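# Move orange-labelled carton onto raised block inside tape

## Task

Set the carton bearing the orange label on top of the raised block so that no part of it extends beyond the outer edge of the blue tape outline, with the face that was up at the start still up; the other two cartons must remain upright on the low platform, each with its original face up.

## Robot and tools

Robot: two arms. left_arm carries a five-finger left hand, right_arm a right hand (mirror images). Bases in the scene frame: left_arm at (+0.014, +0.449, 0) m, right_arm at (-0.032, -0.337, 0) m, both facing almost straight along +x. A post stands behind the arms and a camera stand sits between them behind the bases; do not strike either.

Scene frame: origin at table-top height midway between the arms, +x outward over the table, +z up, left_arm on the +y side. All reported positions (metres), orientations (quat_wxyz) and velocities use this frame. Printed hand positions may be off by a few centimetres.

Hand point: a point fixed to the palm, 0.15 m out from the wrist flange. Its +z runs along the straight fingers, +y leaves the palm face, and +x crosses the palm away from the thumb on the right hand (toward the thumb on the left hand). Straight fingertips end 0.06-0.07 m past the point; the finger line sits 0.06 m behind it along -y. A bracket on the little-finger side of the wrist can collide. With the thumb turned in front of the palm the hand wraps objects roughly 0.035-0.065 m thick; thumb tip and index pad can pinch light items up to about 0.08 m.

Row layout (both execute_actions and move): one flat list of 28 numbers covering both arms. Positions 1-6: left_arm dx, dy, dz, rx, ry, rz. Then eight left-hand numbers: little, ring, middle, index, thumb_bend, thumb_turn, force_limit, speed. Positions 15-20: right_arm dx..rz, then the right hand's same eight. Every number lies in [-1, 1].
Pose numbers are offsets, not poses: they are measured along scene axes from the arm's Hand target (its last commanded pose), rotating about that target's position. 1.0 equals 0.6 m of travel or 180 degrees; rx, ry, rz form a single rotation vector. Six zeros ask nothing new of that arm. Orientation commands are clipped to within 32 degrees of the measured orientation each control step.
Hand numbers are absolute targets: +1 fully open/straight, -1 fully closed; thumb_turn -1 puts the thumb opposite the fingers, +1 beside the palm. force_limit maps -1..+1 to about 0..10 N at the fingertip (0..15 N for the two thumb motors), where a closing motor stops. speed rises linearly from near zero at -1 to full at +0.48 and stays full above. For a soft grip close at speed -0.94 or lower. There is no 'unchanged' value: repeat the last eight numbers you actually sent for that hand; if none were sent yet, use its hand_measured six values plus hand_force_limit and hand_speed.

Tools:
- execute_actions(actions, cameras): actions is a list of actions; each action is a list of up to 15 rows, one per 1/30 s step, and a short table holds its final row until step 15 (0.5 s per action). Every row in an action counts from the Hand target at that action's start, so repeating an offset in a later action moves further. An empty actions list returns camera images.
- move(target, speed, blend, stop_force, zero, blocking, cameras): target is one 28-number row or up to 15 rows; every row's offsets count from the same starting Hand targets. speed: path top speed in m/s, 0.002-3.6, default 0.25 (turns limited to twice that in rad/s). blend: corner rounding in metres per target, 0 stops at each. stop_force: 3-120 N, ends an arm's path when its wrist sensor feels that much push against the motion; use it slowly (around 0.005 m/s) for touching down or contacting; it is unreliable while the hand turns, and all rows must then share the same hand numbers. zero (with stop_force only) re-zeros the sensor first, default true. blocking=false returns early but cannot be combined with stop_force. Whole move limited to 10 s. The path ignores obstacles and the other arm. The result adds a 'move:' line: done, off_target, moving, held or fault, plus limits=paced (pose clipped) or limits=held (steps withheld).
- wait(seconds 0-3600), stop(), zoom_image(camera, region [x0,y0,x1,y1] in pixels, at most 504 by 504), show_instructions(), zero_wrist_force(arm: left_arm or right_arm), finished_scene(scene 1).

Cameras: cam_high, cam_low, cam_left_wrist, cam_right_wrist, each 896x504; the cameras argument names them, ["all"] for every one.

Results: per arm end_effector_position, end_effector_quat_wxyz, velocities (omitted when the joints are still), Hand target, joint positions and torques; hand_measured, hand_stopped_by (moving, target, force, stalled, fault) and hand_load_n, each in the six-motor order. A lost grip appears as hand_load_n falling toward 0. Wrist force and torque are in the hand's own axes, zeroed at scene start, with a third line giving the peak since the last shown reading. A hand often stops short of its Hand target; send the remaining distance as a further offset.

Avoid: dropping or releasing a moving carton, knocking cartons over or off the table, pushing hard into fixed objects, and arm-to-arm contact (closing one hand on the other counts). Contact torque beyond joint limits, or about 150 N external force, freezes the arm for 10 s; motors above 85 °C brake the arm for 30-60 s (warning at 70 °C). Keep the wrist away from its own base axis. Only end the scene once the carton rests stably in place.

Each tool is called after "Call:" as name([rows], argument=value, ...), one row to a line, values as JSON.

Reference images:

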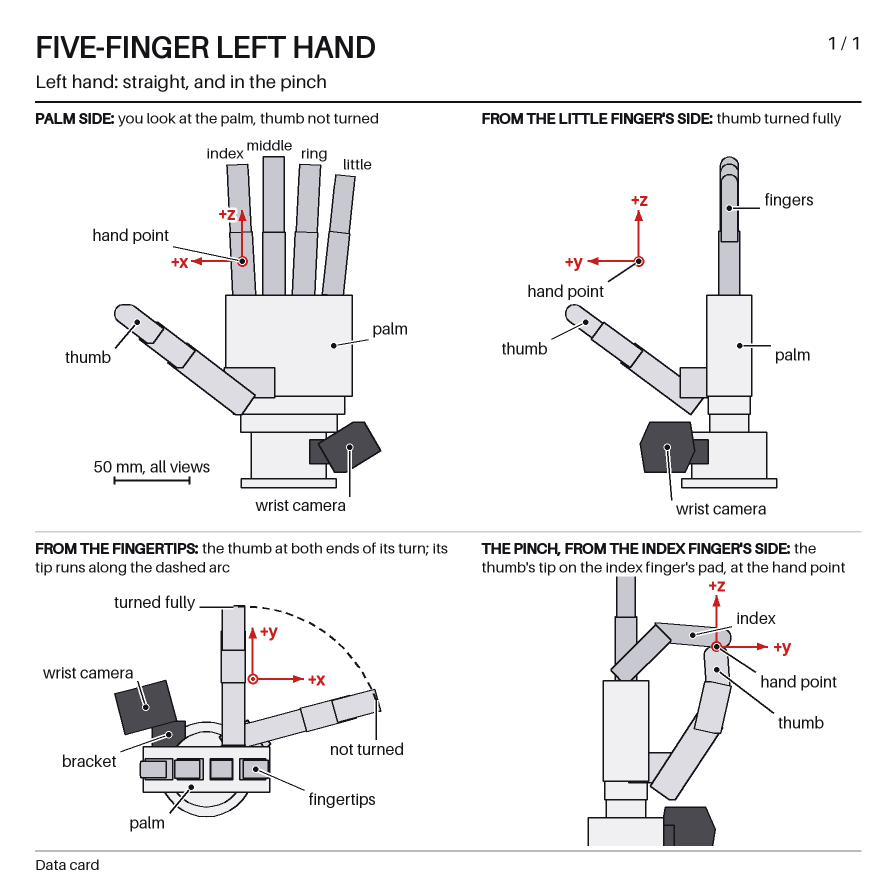

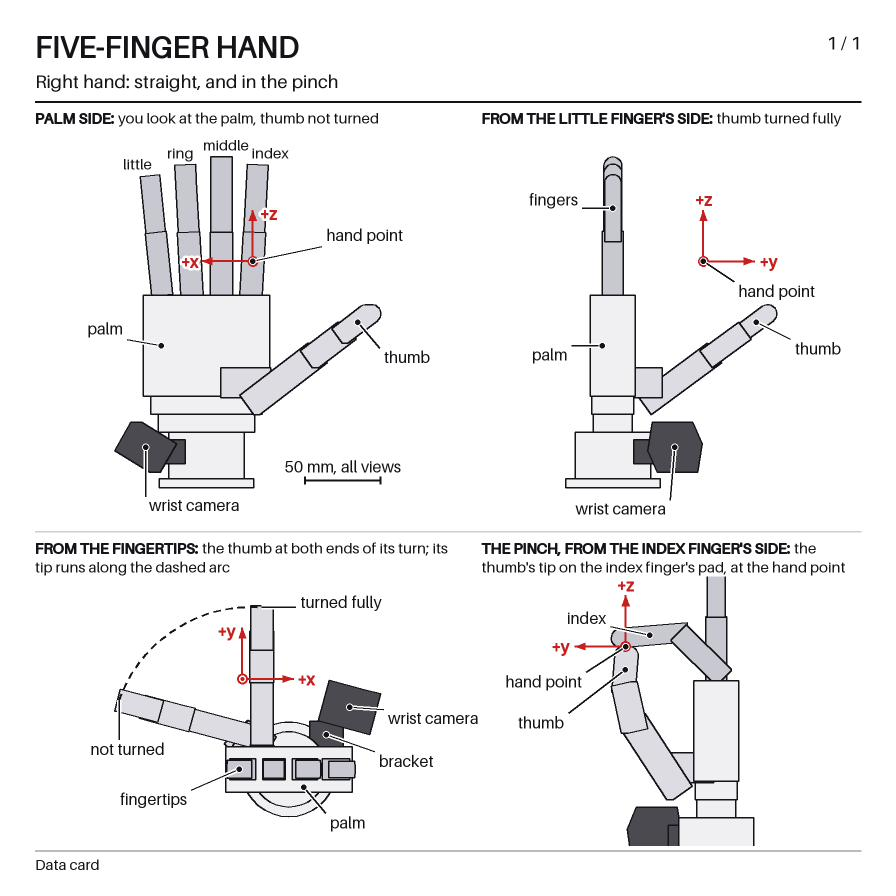

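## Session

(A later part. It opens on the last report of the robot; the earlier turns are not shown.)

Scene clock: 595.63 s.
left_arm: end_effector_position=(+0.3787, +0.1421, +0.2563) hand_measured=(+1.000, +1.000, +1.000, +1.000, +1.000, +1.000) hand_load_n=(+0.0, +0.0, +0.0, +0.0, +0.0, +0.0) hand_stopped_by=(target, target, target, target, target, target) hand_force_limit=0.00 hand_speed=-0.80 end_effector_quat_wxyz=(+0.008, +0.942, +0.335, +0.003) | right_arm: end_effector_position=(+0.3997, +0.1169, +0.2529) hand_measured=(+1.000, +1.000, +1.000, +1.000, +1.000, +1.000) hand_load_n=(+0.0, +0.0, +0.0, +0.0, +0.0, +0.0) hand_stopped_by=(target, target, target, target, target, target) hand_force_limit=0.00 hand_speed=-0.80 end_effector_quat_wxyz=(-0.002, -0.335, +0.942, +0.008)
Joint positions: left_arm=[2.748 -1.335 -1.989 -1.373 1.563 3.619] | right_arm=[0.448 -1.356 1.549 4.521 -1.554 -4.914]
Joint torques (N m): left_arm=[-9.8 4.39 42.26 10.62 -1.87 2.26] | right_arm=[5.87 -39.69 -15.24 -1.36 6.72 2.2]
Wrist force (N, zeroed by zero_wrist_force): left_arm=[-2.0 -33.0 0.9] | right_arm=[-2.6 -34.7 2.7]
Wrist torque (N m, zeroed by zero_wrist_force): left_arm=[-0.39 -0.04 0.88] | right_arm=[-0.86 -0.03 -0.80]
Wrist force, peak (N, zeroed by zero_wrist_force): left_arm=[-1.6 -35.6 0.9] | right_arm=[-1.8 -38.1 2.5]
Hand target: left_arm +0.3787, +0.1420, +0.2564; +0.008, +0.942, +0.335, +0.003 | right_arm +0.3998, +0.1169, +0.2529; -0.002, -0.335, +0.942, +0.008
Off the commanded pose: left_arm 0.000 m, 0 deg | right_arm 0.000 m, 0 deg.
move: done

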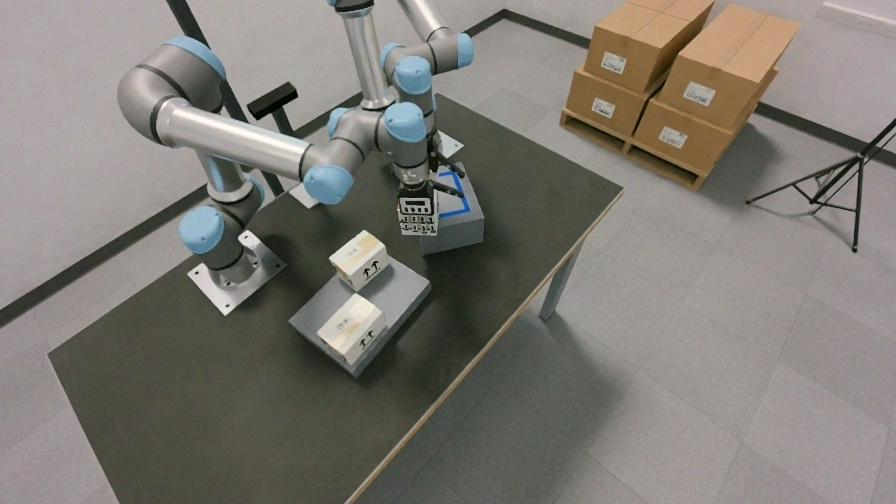

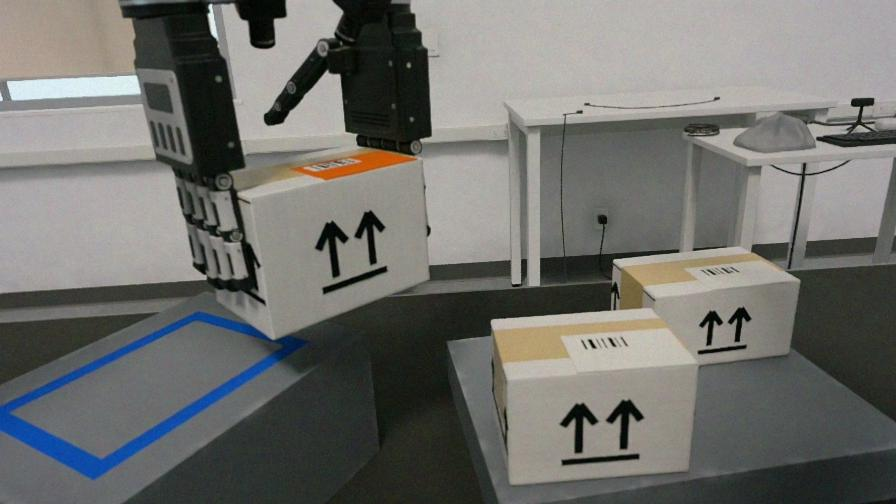

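Call:
move([
  [-0.04485,0.10328,0,0,0,0.05078,1,1,1,1,1,1,0,-0.8,-0.03863,0.1094,0,0,0,0.05078,1,1,1,1,1,1,0,-0.8],
  [-0.09045,0.20505,0,0,0,0.10156,1,1,1,1,1,1,0,-0.8,-0.07888,0.21808,0,0,0,0.10156,1,1,1,1,1,1,0,-0.8],
], speed=0.06, blend=0.002, cameras=["all"])

Scene clock: 601.57 s.
left_arm: end_effector_position=(+0.3244, +0.2651, +0.2563) hand_measured=(+1.000, +1.000, +1.000, +1.000, +1.000, +1.000) hand_load_n=(+0.0, +0.5, +0.5, +0.5, +0.0, +0.0) hand_stopped_by=(target, target, target, target, target, target) hand_force_limit=0.00 hand_speed=-0.80 end_effector_quat_wxyz=(+0.007, +0.877, +0.480, +0.004) | right_arm: end_effector_position=(+0.3524, +0.2478, +0.2529) hand_measured=(+1.000, +1.000, +1.000, +1.000, +1.000, +1.000) hand_load_n=(+0.0, +0.0, +0.0, +0.0, +0.0, +0.0) hand_stopped_by=(target, target, target, target, target, target) hand_force_limit=0.00 hand_speed=-0.80 end_effector_quat_wxyz=(-0.004, -0.480, +0.877, +0.007)
Joint positions: left_arm=[2.994 -1.01 -2.177 -1.509 1.564 3.546] | right_arm=[0.66 -1.158 1.284 4.59 -1.555 -5.021]
Joint torques (N m): left_arm=[-8.41 -8.72 42.39 11.3 -3.66 2.23] | right_arm=[11.53 -49.27 -13.6 -1.48 6.98 2.64]
Wrist force (N, zeroed by zero_wrist_force): left_arm=[-0.9 -36.1 0.9] | right_arm=[-0.8 -38.5 2.4]
Wrist torque (N m, zeroed by zero_wrist_force): left_arm=[-0.32 -0.04 0.83] | right_arm=[-0.86 -0.13 -0.90]
Wrist force, peak (N, zeroed by zero_wrist_force): left_arm=[0.7 -38.3 1.1] | right_arm=[0.3 -41.2 2.4]
Hand target: left_arm +0.3245, +0.2651, +0.2564; +0.007, +0.877, +0.480, +0.004 | right_arm +0.3525, +0.2477, +0.2529; -0.004, -0.480, +0.877, +0.008
Off the commanded pose: left_arm 0.000 m, 0 deg | right_arm 0.000 m, 0 deg.
move: done
cam_left_wrist: T_world_to_cam=[[-0.63492, 0.7724, -0.01667, 0.00725], [0.69008, 0.57669, 0.43728, -0.47213], [0.34737, 0.26613, -0.89917, 0.16344]] pos_world=[0.27363, 0.22318, 0.35354]
cam_right_wrist: T_world_to_cam=[[-0.95866, 0.28433, 0.01122, 0.26506], [0.22976, 0.7502, 0.62001, -0.43844], [0.16787, 0.59696, -0.78451, 0.10268]] pos_world=[0.3376, 0.19226, 0.34941]

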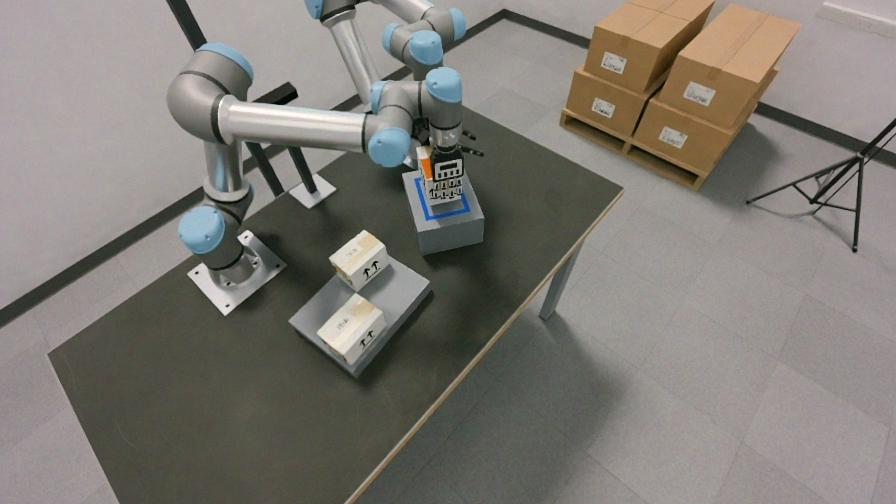

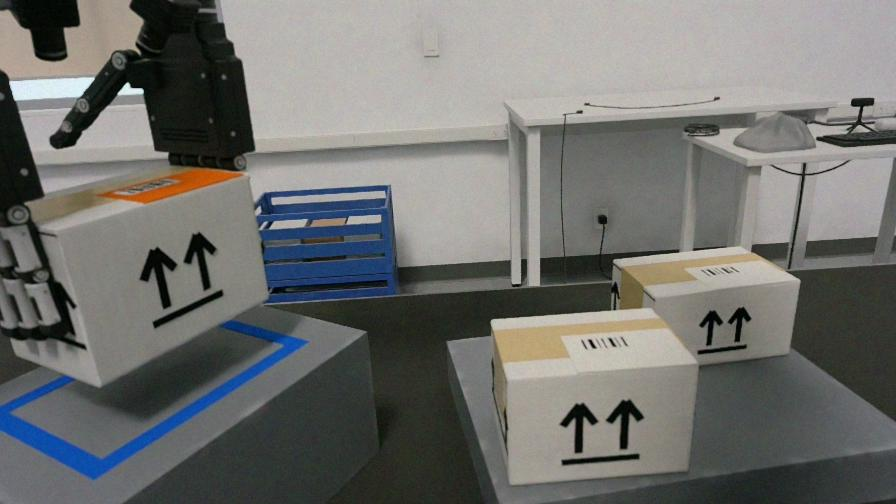

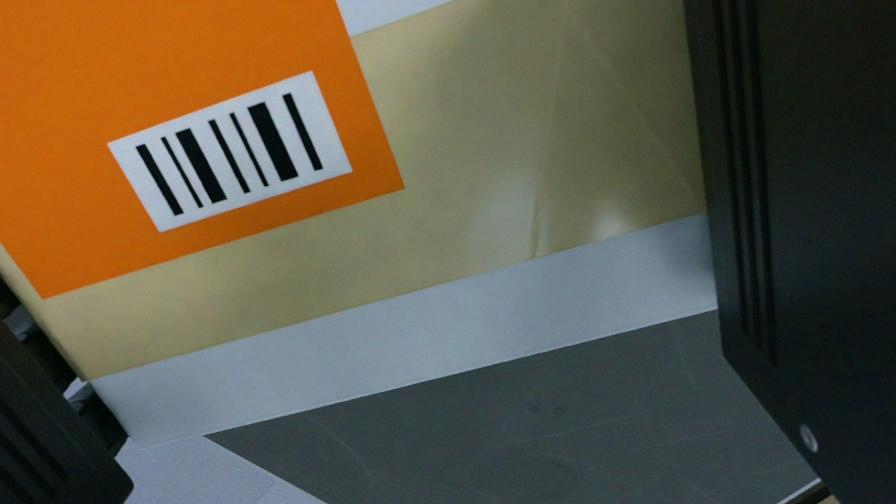

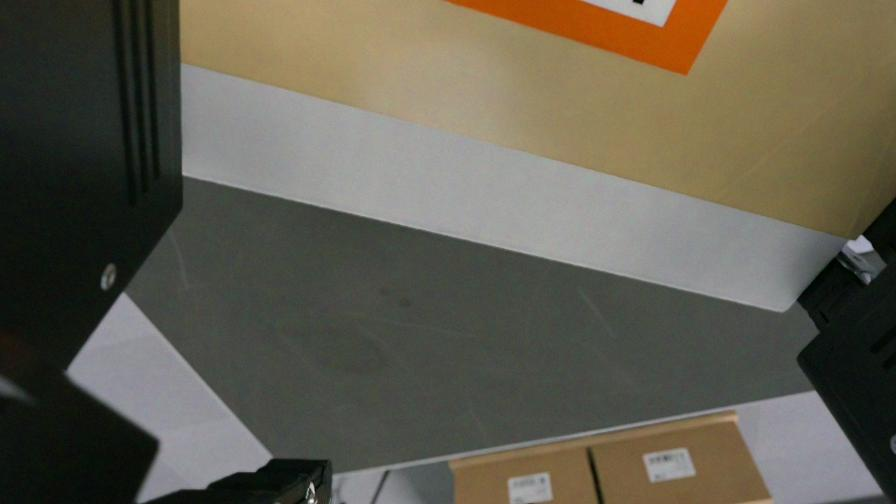

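Call:
zoom_image(camera="cam_high", region=[390, 130, 500, 260])

Call:
zoom_image(camera="cam_low", region=[0, 150, 400, 504])

Scaled by 3.877 from the camera's image (finer frame: 1280x720).

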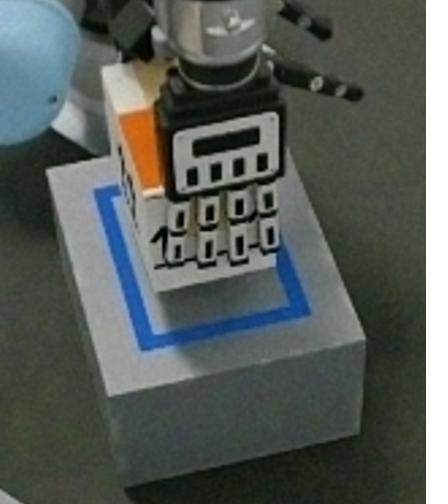

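Scaled by 1.260 from the camera's image (finer frame: 1280x720).

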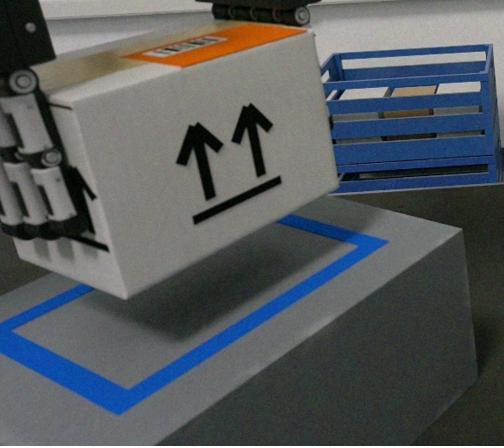

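Call:
move(target=[0,0,-0.045,0,0,0,1,1,1,1,1,1,0,-0.8,0,0,-0.045,0,0,0,1,1,1,1,1,1,0,-0.8], speed=0.04, cameras=["cam_high","cam_low"])

Call:
zoom_image(camera="cam_high", region=[395, 150, 495, 250])

Call:
zoom_image(camera="cam_low", region=[0, 200, 400, 504])

Scene clock: 622.00 s.
left_arm: end_effector_position=(+0.3245, +0.2651, +0.2294) hand_measured=(+1.000, +1.000, +1.000, +1.000, +1.000, +1.000) hand_load_n=(+0.0, +0.0, +0.5, +0.5, +0.0, +0.0) hand_stopped_by=(target, target, target, target, target, target) hand_force_limit=0.00 hand_speed=-0.80 end_effector_quat_wxyz=(+0.007, +0.877, +0.480, +0.004) | right_arm: end_effector_position=(+0.3525, +0.2477, +0.2258) hand_measured=(+1.000, +1.000, +1.000, +1.000, +1.000, +1.000) hand_load_n=(+0.0, +0.0, +0.0, +0.0, -0.5, -0.5) hand_stopped_by=(target, target, target, target, target, target) hand_force_limit=0.00 hand_speed=-0.80 end_effector_quat_wxyz=(-0.004, -0.480, +0.877, +0.007)
Joint positions: left_arm=[2.994 -1.017 -2.244 -1.436 1.564 3.546] | right_arm=[0.66 -1.147 1.339 4.525 -1.555 -5.021]
Joint torques (N m): left_arm=[4.88 2.4 44.2 7.21 -4.87 -0.23] | right_arm=[11.18 -50.45 -30.93 1.6 6.67 2.38]
Wrist force (N, zeroed by zero_wrist_force): left_arm=[-0.1 -32.9 0.7] | right_arm=[-0.5 -35.7 2.8]
Wrist torque (N m, zeroed by zero_wrist_force): left_arm=[-0.27 -0.07 0.76] | right_arm=[-0.86 -0.11 -0.88]
Wrist force, peak (N, zeroed by zero_wrist_force): left_arm=[-0.8 -36.1 1.0] | right_arm=[-0.9 -38.7 2.3]
Hand target: left_arm +0.3245, +0.2651, +0.2294; +0.007, +0.877, +0.480, +0.004 | right_arm +0.3525, +0.2477, +0.2259; -0.004, -0.480, +0.877, +0.008
Off the commanded pose: left_arm 0.000 m, 0 deg | right_arm 0.000 m, 0 deg.
move: done

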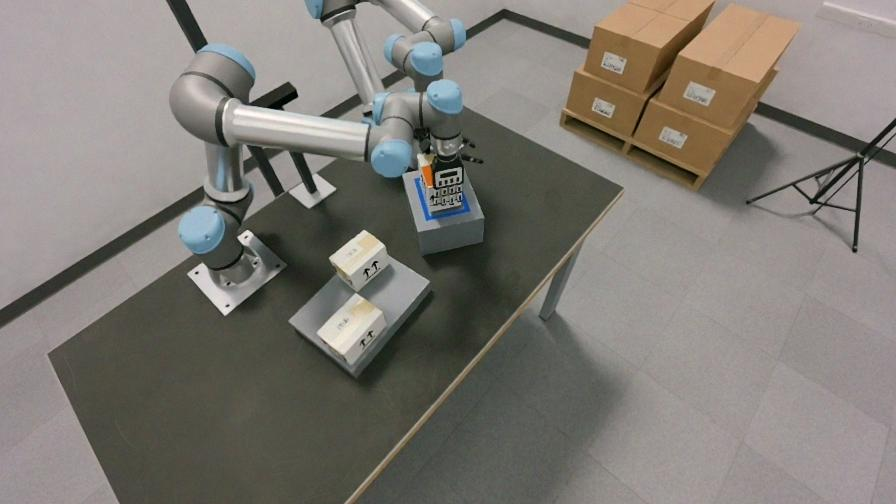

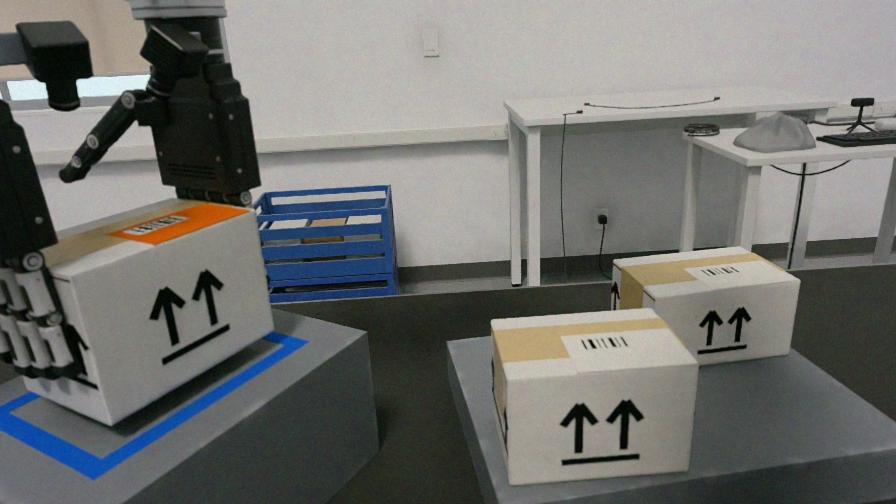

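Scaled by 5.040 from the camera's image (finer frame: 1280x720).

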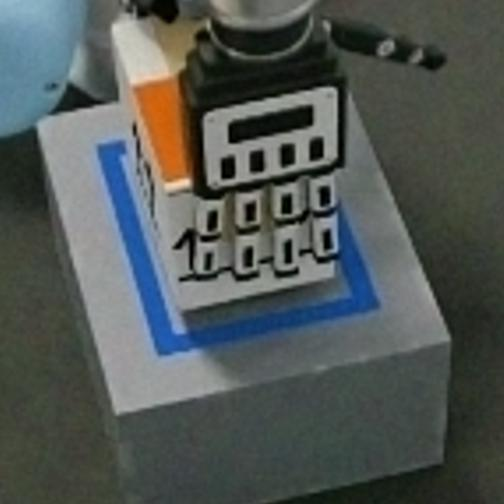

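Scaled by 1.260 from the camera's image (finer frame: 1280x720).

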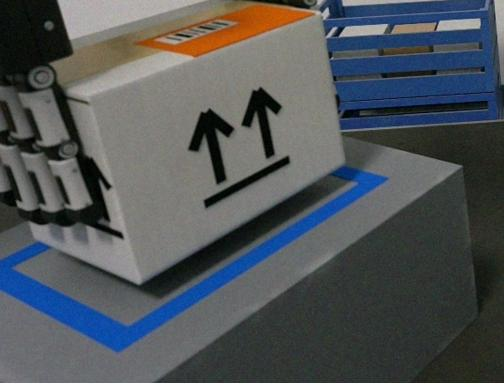

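Call:
move(target=[0,0,-0.0133,0,0,0,1,1,1,1,1,1,0,-0.8,0,0,-0.0133,0,0,0,1,1,1,1,1,1,0,-0.8], speed=0.02)

Call:
move(target=[0,0,-0.0167,0,0,0,1,1,1,1,1,1,0,-0.8,0,0,-0.0167,0,0,0,1,1,1,1,1,1,0,-0.8], speed=0.004, stop_force=4, cameras=["all"])

Scene clock: 631.33 s.
left_arm: end_effector_position=(+0.3245, +0.2651, +0.2213) hand_measured=(+1.000, +1.000, +1.000, +1.000, +1.000, +1.000) hand_load_n=(+0.0, +0.0, +0.0, +0.5, +0.0, +0.0) hand_stopped_by=(target, target, target, target, target, target) hand_force_limit=0.00 hand_speed=-0.80 end_effector_quat_wxyz=(+0.007, +0.877, +0.480, +0.004) end_effector_velocity=(-0.001, +0.000, +0.000) end_effector_angular_velocity=(+0.001, +0.004, +0.000) | right_arm: end_effector_position=(+0.3525, +0.2477, +0.2178) hand_measured=(+1.000, +1.000, +1.000, +1.000, +1.000, +1.000) hand_load_n=(+0.0, +0.0, +0.0, +0.0, +0.0, +0.0) hand_stopped_by=(target, target, target, target, target, target) hand_force_limit=0.00 hand_speed=-0.80 end_effector_quat_wxyz=(-0.004, -0.480, +0.877, +0.007) end_effector_velocity=(-0.001, +0.000, +0.001) end_effector_angular_velocity=(-0.001, +0.003, +0.001)
Joint positions: left_arm=[2.994 -1.02 -2.263 -1.414 1.564 3.546] | right_arm=[0.66 -1.143 1.354 4.506 -1.555 -5.021]
Joint velocities: left_arm=[0 0 0.002 -0.006 0 0] | right_arm=[0 0 -0.002 0.005 0.001 -0.001]
Joint torques (N m): left_arm=[-6.37 0.74 41.87 7.39 -1.92 -1.32] | right_arm=[23.38 -45.06 -28.12 1.72 8.98 2.41]
Wrist force (N, zeroed by zero_wrist_force): left_arm=[0.3 -32.5 0.8] | right_arm=[-0.5 -35.2 2.7]
Wrist torque (N m, zeroed by zero_wrist_force): left_arm=[-0.20 -0.13 0.78] | right_arm=[-0.80 -0.10 -0.88]
Wrist force, peak (N, zeroed by zero_wrist_force): left_arm=[0.5 -33.2 0.0] | right_arm=[-0.2 -36.4 2.6]
Hand target: left_arm +0.3245, +0.2651, +0.2214; +0.007, +0.877, +0.480, +0.004 | right_arm +0.3525, +0.2477, +0.2179; -0.004, -0.480, +0.877, +0.008
Off the commanded pose: left_arm 0.000 m, 0 deg | right_arm 0.000 m, 0 deg.
move: done

Scene clock: 634.03 s.
left_arm: end_effector_position=(+0.3245, +0.2651, +0.2145) hand_measured=(+1.000, +1.000, +1.000, +1.000, +1.000, +1.000) hand_load_n=(+0.0, +0.5, +0.5, +0.5, +0.0, +0.0) hand_stopped_by=(target, target, target, target, target, target) hand_force_limit=0.00 hand_speed=-0.80 end_effector_quat_wxyz=(+0.007, +0.877, +0.480, +0.004) | right_arm: end_effector_position=(+0.3525, +0.2477, +0.2113) hand_measured=(+1.000, +1.000, +1.000, +1.000, +1.000, +1.000) hand_load_n=(+0.0, +0.0, +0.0, +0.0, +0.0, +0.0) hand_stopped_by=(target, target, target, target, target, target) hand_force_limit=0.00 hand_speed=-0.80 end_effector_quat_wxyz=(-0.004, -0.480, +0.877, +0.008)
Joint positions: left_arm=[2.994 -1.023 -2.279 -1.394 1.564 3.546] | right_arm=[0.66 -1.14 1.366 4.49 -1.555 -5.021]
Joint torques (N m): left_arm=[-7.52 2.31 42.23 7.37 -1.76 -1.07] | right_arm=[27.02 -45.64 -25.85 1.7 7.98 2.46]
Wrist force (N, zeroed by zero_wrist_force): left_arm=[0.6 -32.4 0.8] | right_arm=[0.5 -35.8 -2.5]
Wrist torque (N m, zeroed by zero_wrist_force): left_arm=[-0.17 -0.13 0.75] | right_arm=[-0.60 0.10 -0.89]
Wrist force, peak (N, zeroed by zero_wrist_force): left_arm=[1.7 -37.4 -5.4] | right_arm=[-0.4 -36.3 2.9]
Hand target: left_arm +0.3245, +0.2651, +0.2145; +0.007, +0.877, +0.480, +0.004 (not the last commanded pose) | right_arm +0.3525, +0.2477, +0.2113; -0.004, -0.480, +0.877, +0.008 (not the last commanded pose)
Off the commanded pose: left_arm 0.003 m, 0 deg | right_arm 0.003 m, 0 deg.
move: contact (left_arm, right_arm)
cam_left_wrist: T_world_to_cam=[[-0.63487, 0.77244, -0.01695, 0.00662], [0.69002, 0.57672, 0.43734, -0.45386], [0.34759, 0.26595, -0.89914, 0.12583]] pos_world=[0.27363, 0.22318, 0.31173]
cam_right_wrist: T_world_to_cam=[[-0.95856, 0.28469, 0.01115, 0.26554], [0.22998, 0.75005, 0.62011, -0.41275], [0.16818, 0.59698, -0.78443, 0.06989]] pos_world=[0.3377, 0.19226, 0.30781]

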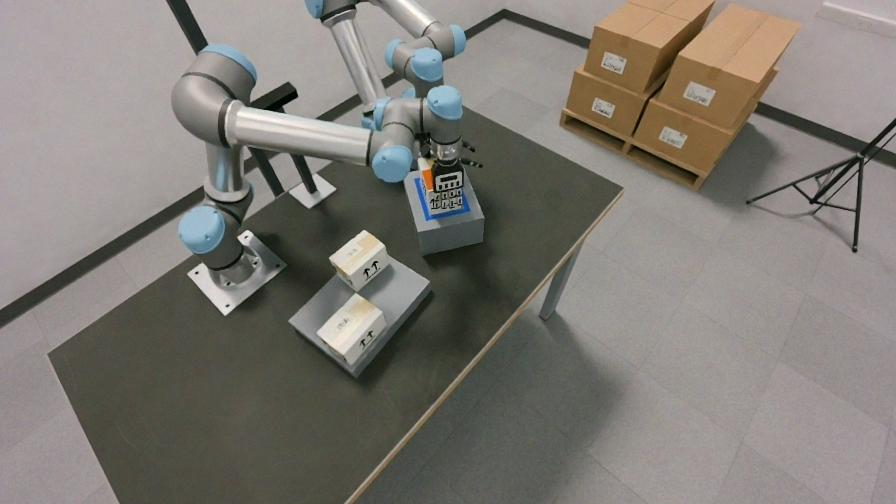

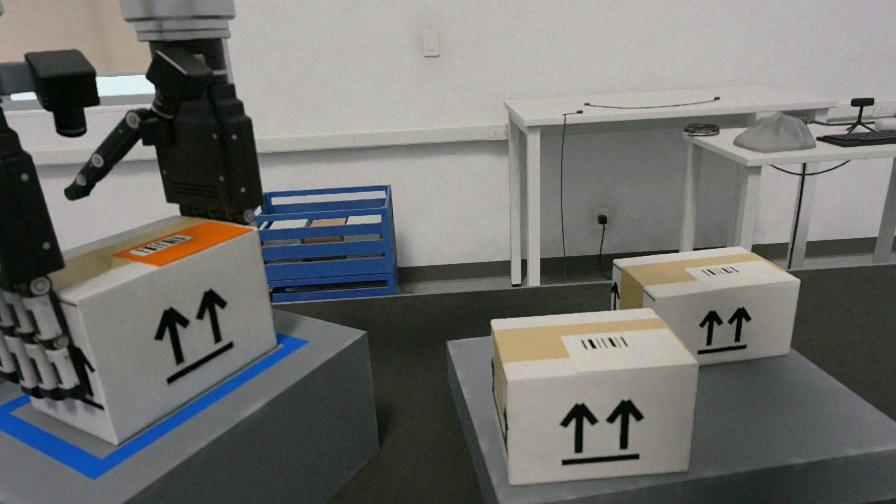

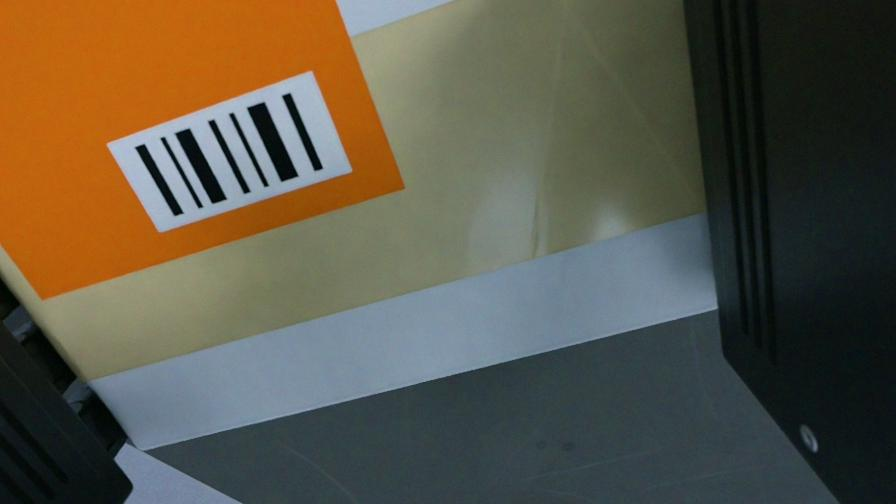

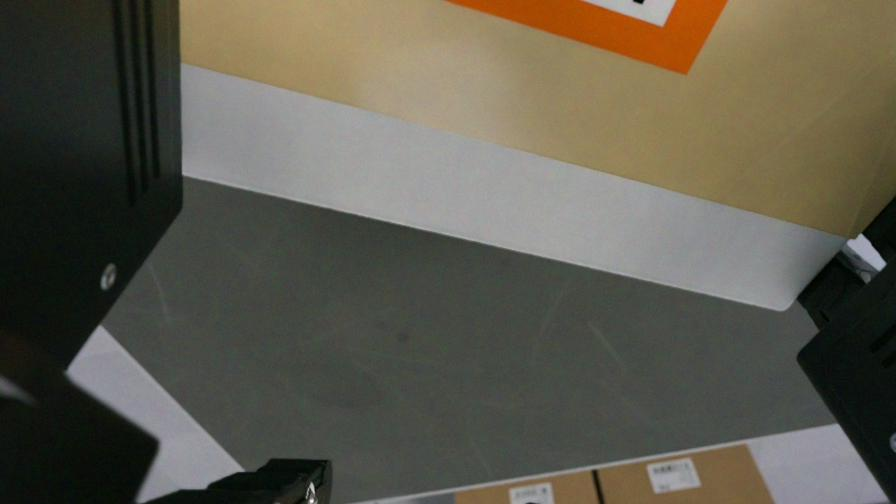

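Call:
zoom_image(camera="cam_low", region=[0, 200, 400, 504])

Call:
zoom_image(camera="cam_high", region=[395, 150, 495, 250])

Scaled by 1.260 from the camera's image (finer frame: 1280x720).

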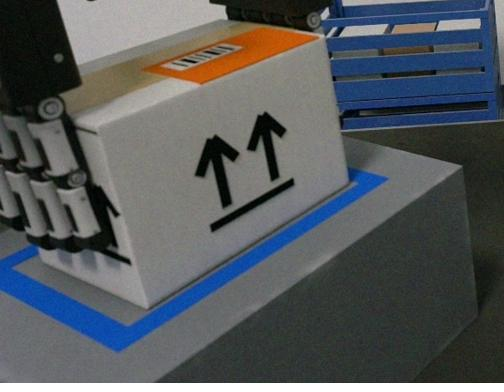

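Scaled by 5.040 from the camera's image (finer frame: 1280x720).

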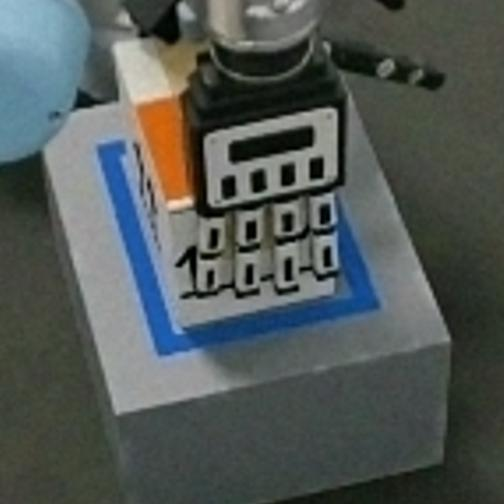

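Call:
move(target=[0,0,-0.0025,0,0,0,1,1,1,1,1,1,0,-0.8,0,0,0,0,0,0,1,1,1,1,1,1,0,-0.8], speed=0.002, stop_force=4)

Scene clock: 641.90 s.
left_arm: end_effector_position=(+0.3245, +0.2651, +0.2144) hand_measured=(+1.000, +1.000, +1.000, +1.000, +1.000, +1.000) hand_load_n=(+0.0, +0.5, +0.5, +0.5, +0.0, +0.0) hand_stopped_by=(target, target, target, target, target, target) hand_force_limit=0.00 hand_speed=-0.80 end_effector_quat_wxyz=(+0.007, +0.877, +0.480, +0.004) | right_arm: end_effector_position=(+0.3525, +0.2477, +0.2113) hand_measured=(+1.000, +1.000, +1.000, +1.000, +1.000, +1.000) hand_load_n=(+0.0, +0.5, +0.5, +0.5, +0.0, +0.0) hand_stopped_by=(target, target, target, target, target, target) hand_force_limit=0.00 hand_speed=-0.80 end_effector_quat_wxyz=(-0.004, -0.480, +0.877, +0.008)
Joint positions: left_arm=[2.994 -1.023 -2.28 -1.394 1.564 3.546] | right_arm=[0.66 -1.14 1.366 4.49 -1.555 -5.021]
Joint torques (N m): left_arm=[-6.93 -2.07 40.25 7.51 -1.68 -0.98] | right_arm=[26.2 -45.36 -26.41 0.69 7 2.6]
Wrist force (N, zeroed by zero_wrist_force): left_arm=[1.5 -34.8 -3.9] | right_arm=[0.5 -35.7 -3.0]
Wrist torque (N m, zeroed by zero_wrist_force): left_arm=[0.08 -0.34 0.87] | right_arm=[-0.52 0.11 -0.87]
Wrist force, peak (N, zeroed by zero_wrist_force): left_arm=[-0.1 -39.7 -10.6] | right_arm=[0.1 -36.0 -2.9]
Hand target: left_arm +0.3245, +0.2651, +0.2144; +0.007, +0.877, +0.480, +0.004 (not the last commanded pose) | right_arm +0.3525, +0.2477, +0.2113; -0.004, -0.480, +0.877, +0.008
Off the commanded pose: left_arm 0.001 m, 0 deg | right_arm 0.000 m, 0 deg.
move: contact (left_arm)

Call:
move(target=[-0.0281,0.0180,0,0,0,0,1,1,1,1,1,1,0,-0.8,0.0281,-0.0180,0,0,0,0,1,1,1,1,1,1,0,-0.8], speed=0.015, cameras=["cam_high","cam_low","cam_left_wrist","cam_right_wrist"])

Scene clock: 647.00 s.
left_arm: end_effector_position=(+0.3075, +0.2759, +0.2143) hand_measured=(+1.000, +1.000, +1.000, +1.000, +1.000, +1.000) hand_load_n=(+0.0, +0.0, +0.0, +0.0, +0.0, +0.0) hand_stopped_by=(target, target, target, target, target, target) hand_force_limit=0.00 hand_speed=-0.80 end_effector_quat_wxyz=(+0.007, +0.877, +0.480, +0.004) | right_arm: end_effector_position=(+0.3695, +0.2368, +0.2113) hand_measured=(+1.000, +1.000, +1.000, +1.000, +1.000, +1.000) hand_load_n=(+0.0, +0.0, +0.0, +0.0, +0.0, +0.0) hand_stopped_by=(target, target, target, target, target, target) hand_force_limit=0.00 hand_speed=-0.80 end_effector_quat_wxyz=(-0.004, -0.480, +0.877, +0.008)
Joint positions: left_arm=[3.027 -0.953 -2.308 -1.437 1.563 3.578] | right_arm=[0.631 -1.134 1.358 4.494 -1.555 -5.05]
Joint torques (N m): left_arm=[-7.34 -6.57 31.83 3.34 -2.45 -1.44] | right_arm=[9.51 -39.09 -25.78 -0.5 -1.1 0.73]
Wrist force (N, zeroed by zero_wrist_force): left_arm=[0.4 1.2 0.0] | right_arm=[-0.3 0.1 0.1]
Wrist torque (N m, zeroed by zero_wrist_force): left_arm=[0.23 -0.07 -0.07] | right_arm=[0.04 0.04 0.02]
Wrist force, peak (N, zeroed by zero_wrist_force): left_arm=[1.1 -35.3 -4.0] | right_arm=[0.5 -36.1 -2.8]
Hand target: left_arm +0.3076, +0.2759, +0.2144; +0.007, +0.877, +0.480, +0.004 | right_arm +0.3694, +0.2369, +0.2113; -0.004, -0.480, +0.877, +0.008
Off the commanded pose: left_arm 0.000 m, 0 deg | right_arm 0.000 m, 0 deg.
move: done
cam_left_wrist: T_world_to_cam=[[-0.63489, 0.77242, -0.01674, -0.01259], [0.6901, 0.57671, 0.43723, -0.44838], [0.34738, 0.26604, -0.8992, 0.12868]] pos_world=[0.25673, 0.23408, 0.31154]
cam_right_wrist: T_world_to_cam=[[-0.95854, 0.28475, 0.01107, 0.28495], [0.22997, 0.75003, 0.62013, -0.40848], [0.16827, 0.59697, -0.78442, 0.0735]] pos_world=[0.3547, 0.18136, 0.30781]

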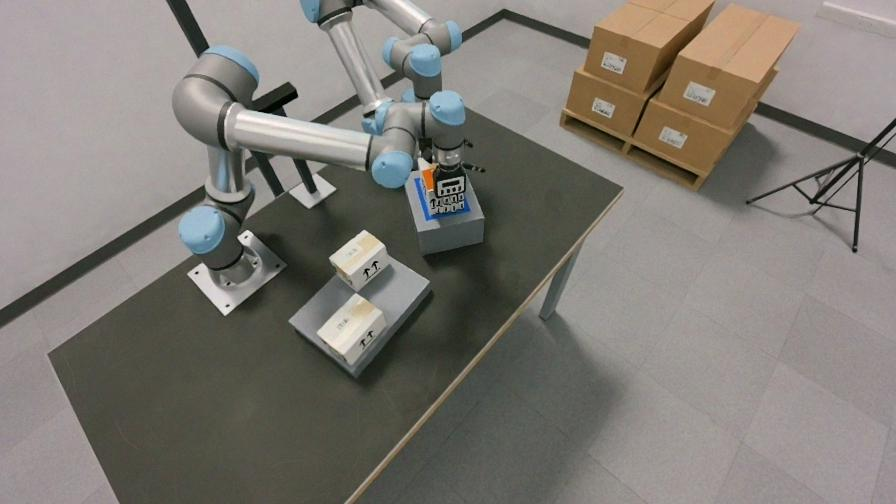

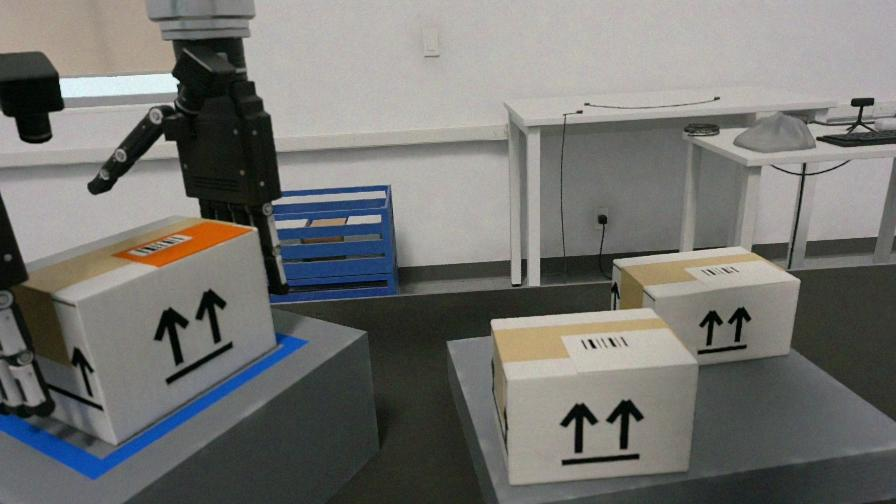

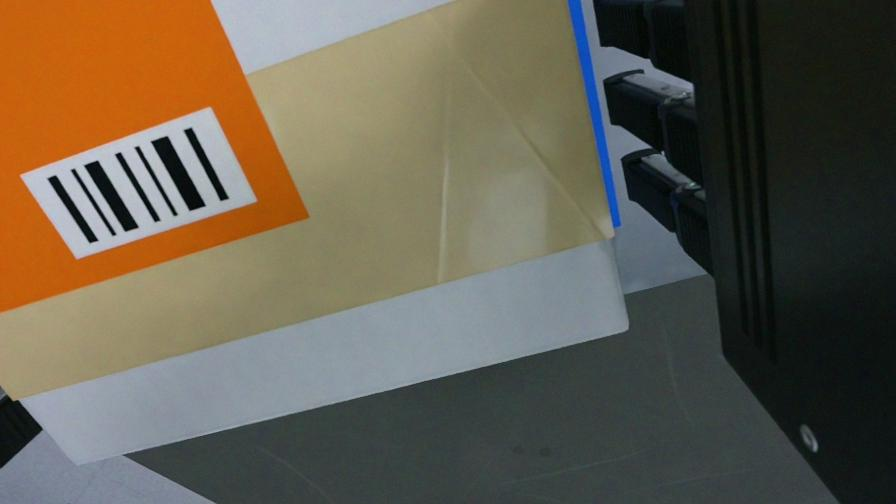

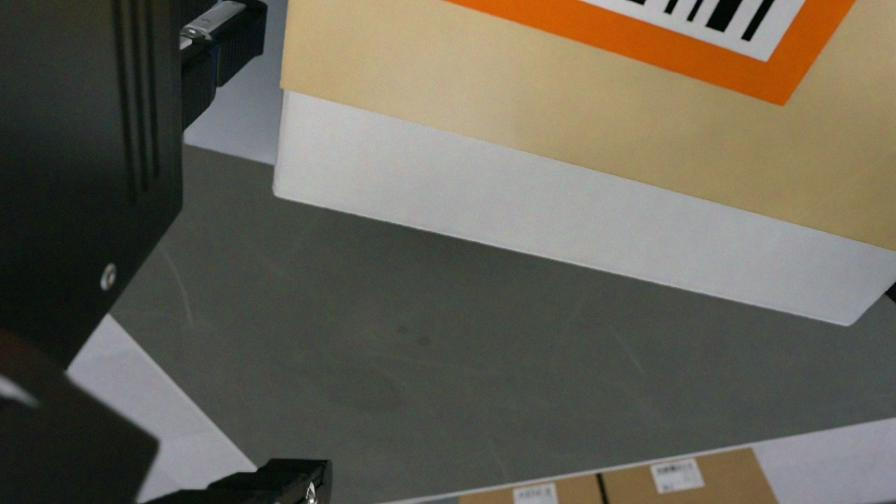

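Call:
move([
  [-0.01,0.0064,0.2,0,0,0,1,1,1,1,1,1,0,-0.8,0.01,-0.0064,0.2,0,0,0,1,1,1,1,1,1,0,-0.8],
  [-0.05,0.05,0.2167,0,0,0,1,1,1,1,1,1,0,-0.8,0.0333,-0.42,0.25,0,0,0,1,1,1,1,1,1,0,-0.8],
], speed=0.25, blend=0.02, cameras=["all"])

Call:
zoom_image(camera="cam_high", region=[395, 130, 505, 260])

Call:
zoom_image(camera="cam_low", region=[0, 200, 400, 504])

Scene clock: 652.27 s.
left_arm: end_effector_position=(+0.2776, +0.3059, +0.3444) hand_measured=(+1.000, +1.000, +1.000, +1.000, +1.000, +1.000) hand_load_n=(+0.0, +0.0, +0.0, +0.0, +0.0, +0.0) hand_stopped_by=(target, target, target, target, target, target) hand_force_limit=0.00 hand_speed=-0.80 end_effector_quat_wxyz=(+0.007, +0.877, +0.480, +0.004) | right_arm: end_effector_position=(+0.3894, -0.0150, +0.3613) hand_measured=(+1.000, +1.000, +1.000, +1.000, +1.000, +1.000) hand_load_n=(+0.0, +0.0, +0.0, +0.0, +0.0, +0.0) hand_stopped_by=(target, target, target, target, target, target) hand_force_limit=0.00 hand_speed=-0.80 end_effector_quat_wxyz=(-0.004, -0.480, +0.877, +0.008)
Joint positions: left_arm=[3.154 -0.846 -2.006 -1.846 1.562 3.705] | right_arm=[0.229 -1.525 1.463 4.785 -1.558 -5.452]
Joint torques (N m): left_arm=[-4.91 -9.56 32.04 3.6 -1.51 -1.27] | right_arm=[-12.14 -34.66 -20.66 -3.88 1.03 -2.39]
Wrist force (N, zeroed by zero_wrist_force): left_arm=[0.2 0.6 -0.2] | right_arm=[-0.1 -0.1 0.0]
Wrist torque (N m, zeroed by zero_wrist_force): left_arm=[0.12 -0.05 0.13] | right_arm=[-0.02 0.00 -0.10]
Wrist force, peak (N, zeroed by zero_wrist_force): left_arm=[0.4 0.7 2.0] | right_arm=[0.0 0.3 2.4]
Hand target: left_arm +0.2776, +0.3059, +0.3444; +0.007, +0.877, +0.480, +0.004 | right_arm +0.3894, -0.0151, +0.3613; -0.004, -0.480, +0.877, +0.008
Off the commanded pose: left_arm 0.000 m, 0 deg | right_arm 0.000 m, 0 deg.
move: done
cam_left_wrist: T_world_to_cam=[[-0.63494, 0.77237, -0.01707, -0.05232], [0.6899, 0.57681, 0.4374, -0.50193], [0.34768, 0.26594, -0.89911, 0.24801]] pos_world=[0.22683, 0.26397, 0.44163]
cam_right_wrist: T_world_to_cam=[[-0.95849, 0.28489, 0.01119, 0.3739], [0.23015, 0.74998, 0.62013, -0.31727], [0.16827, 0.59697, -0.78442, 0.33815]] pos_world=[0.3745, -0.07044, 0.45781]

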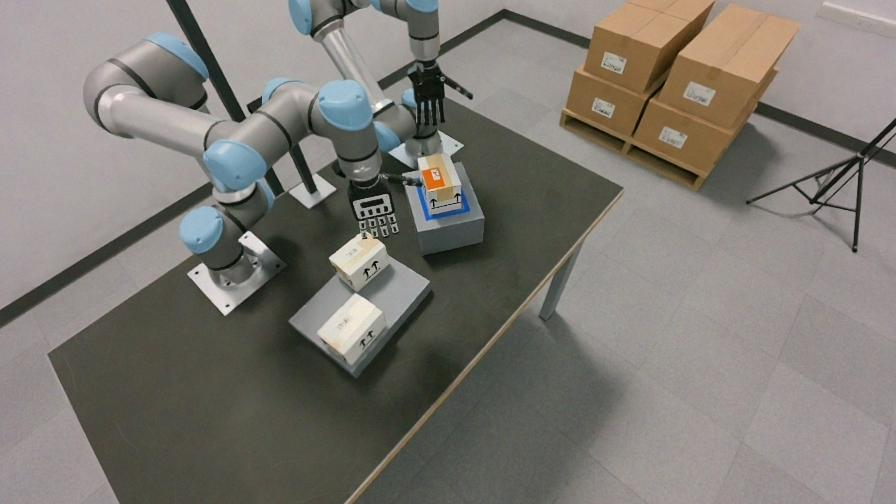

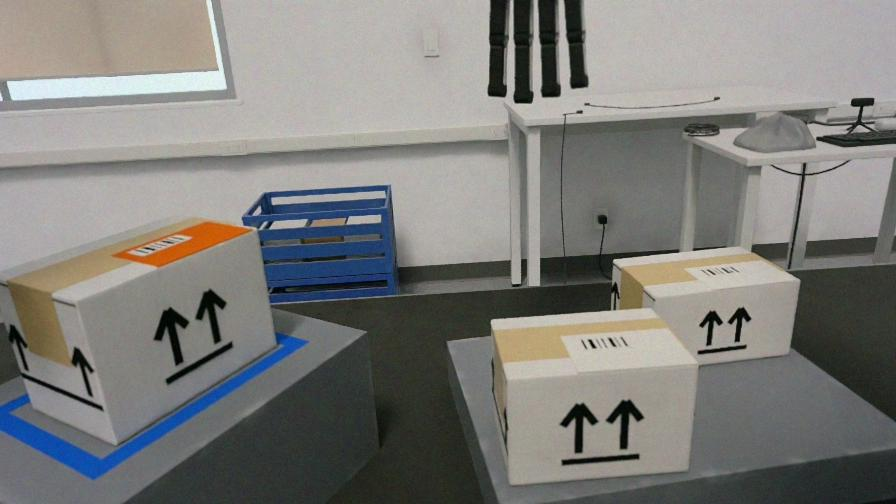

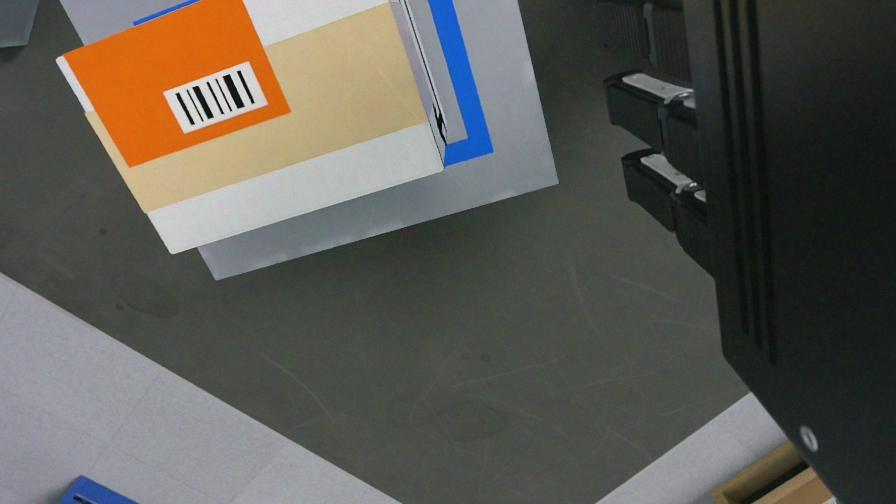

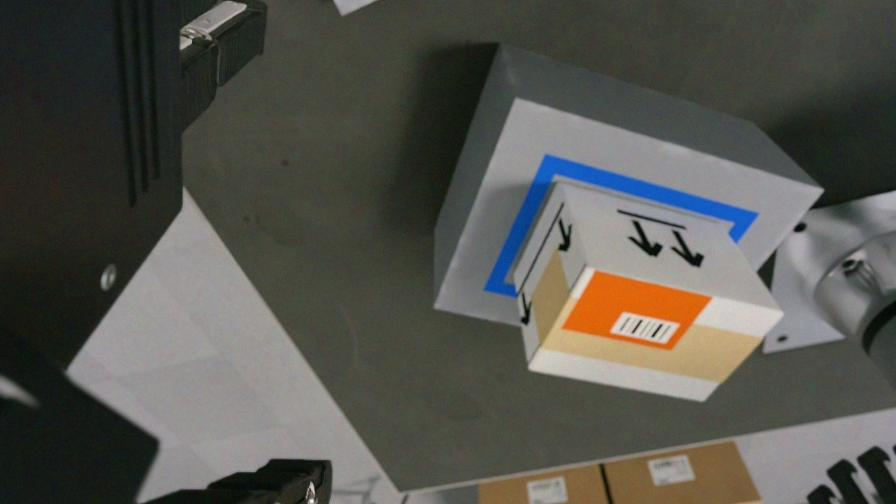

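Scaled by 3.877 from the camera's image (finer frame: 1280x720).

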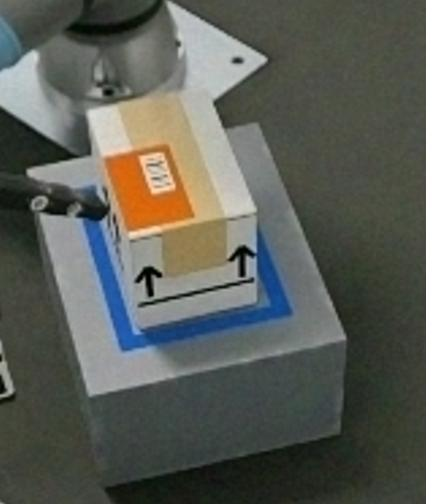

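Scaled by 1.260 from the camera's image (finer frame: 1280x720).

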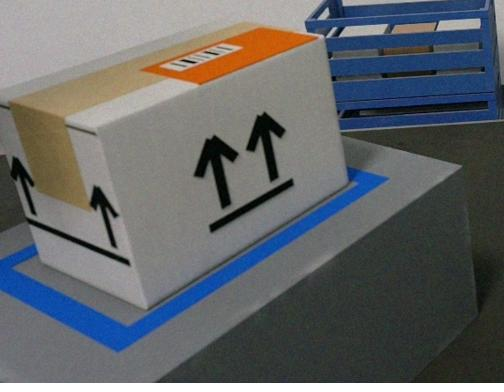

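Call:
finished_scene()

The scene is finished: the task was done.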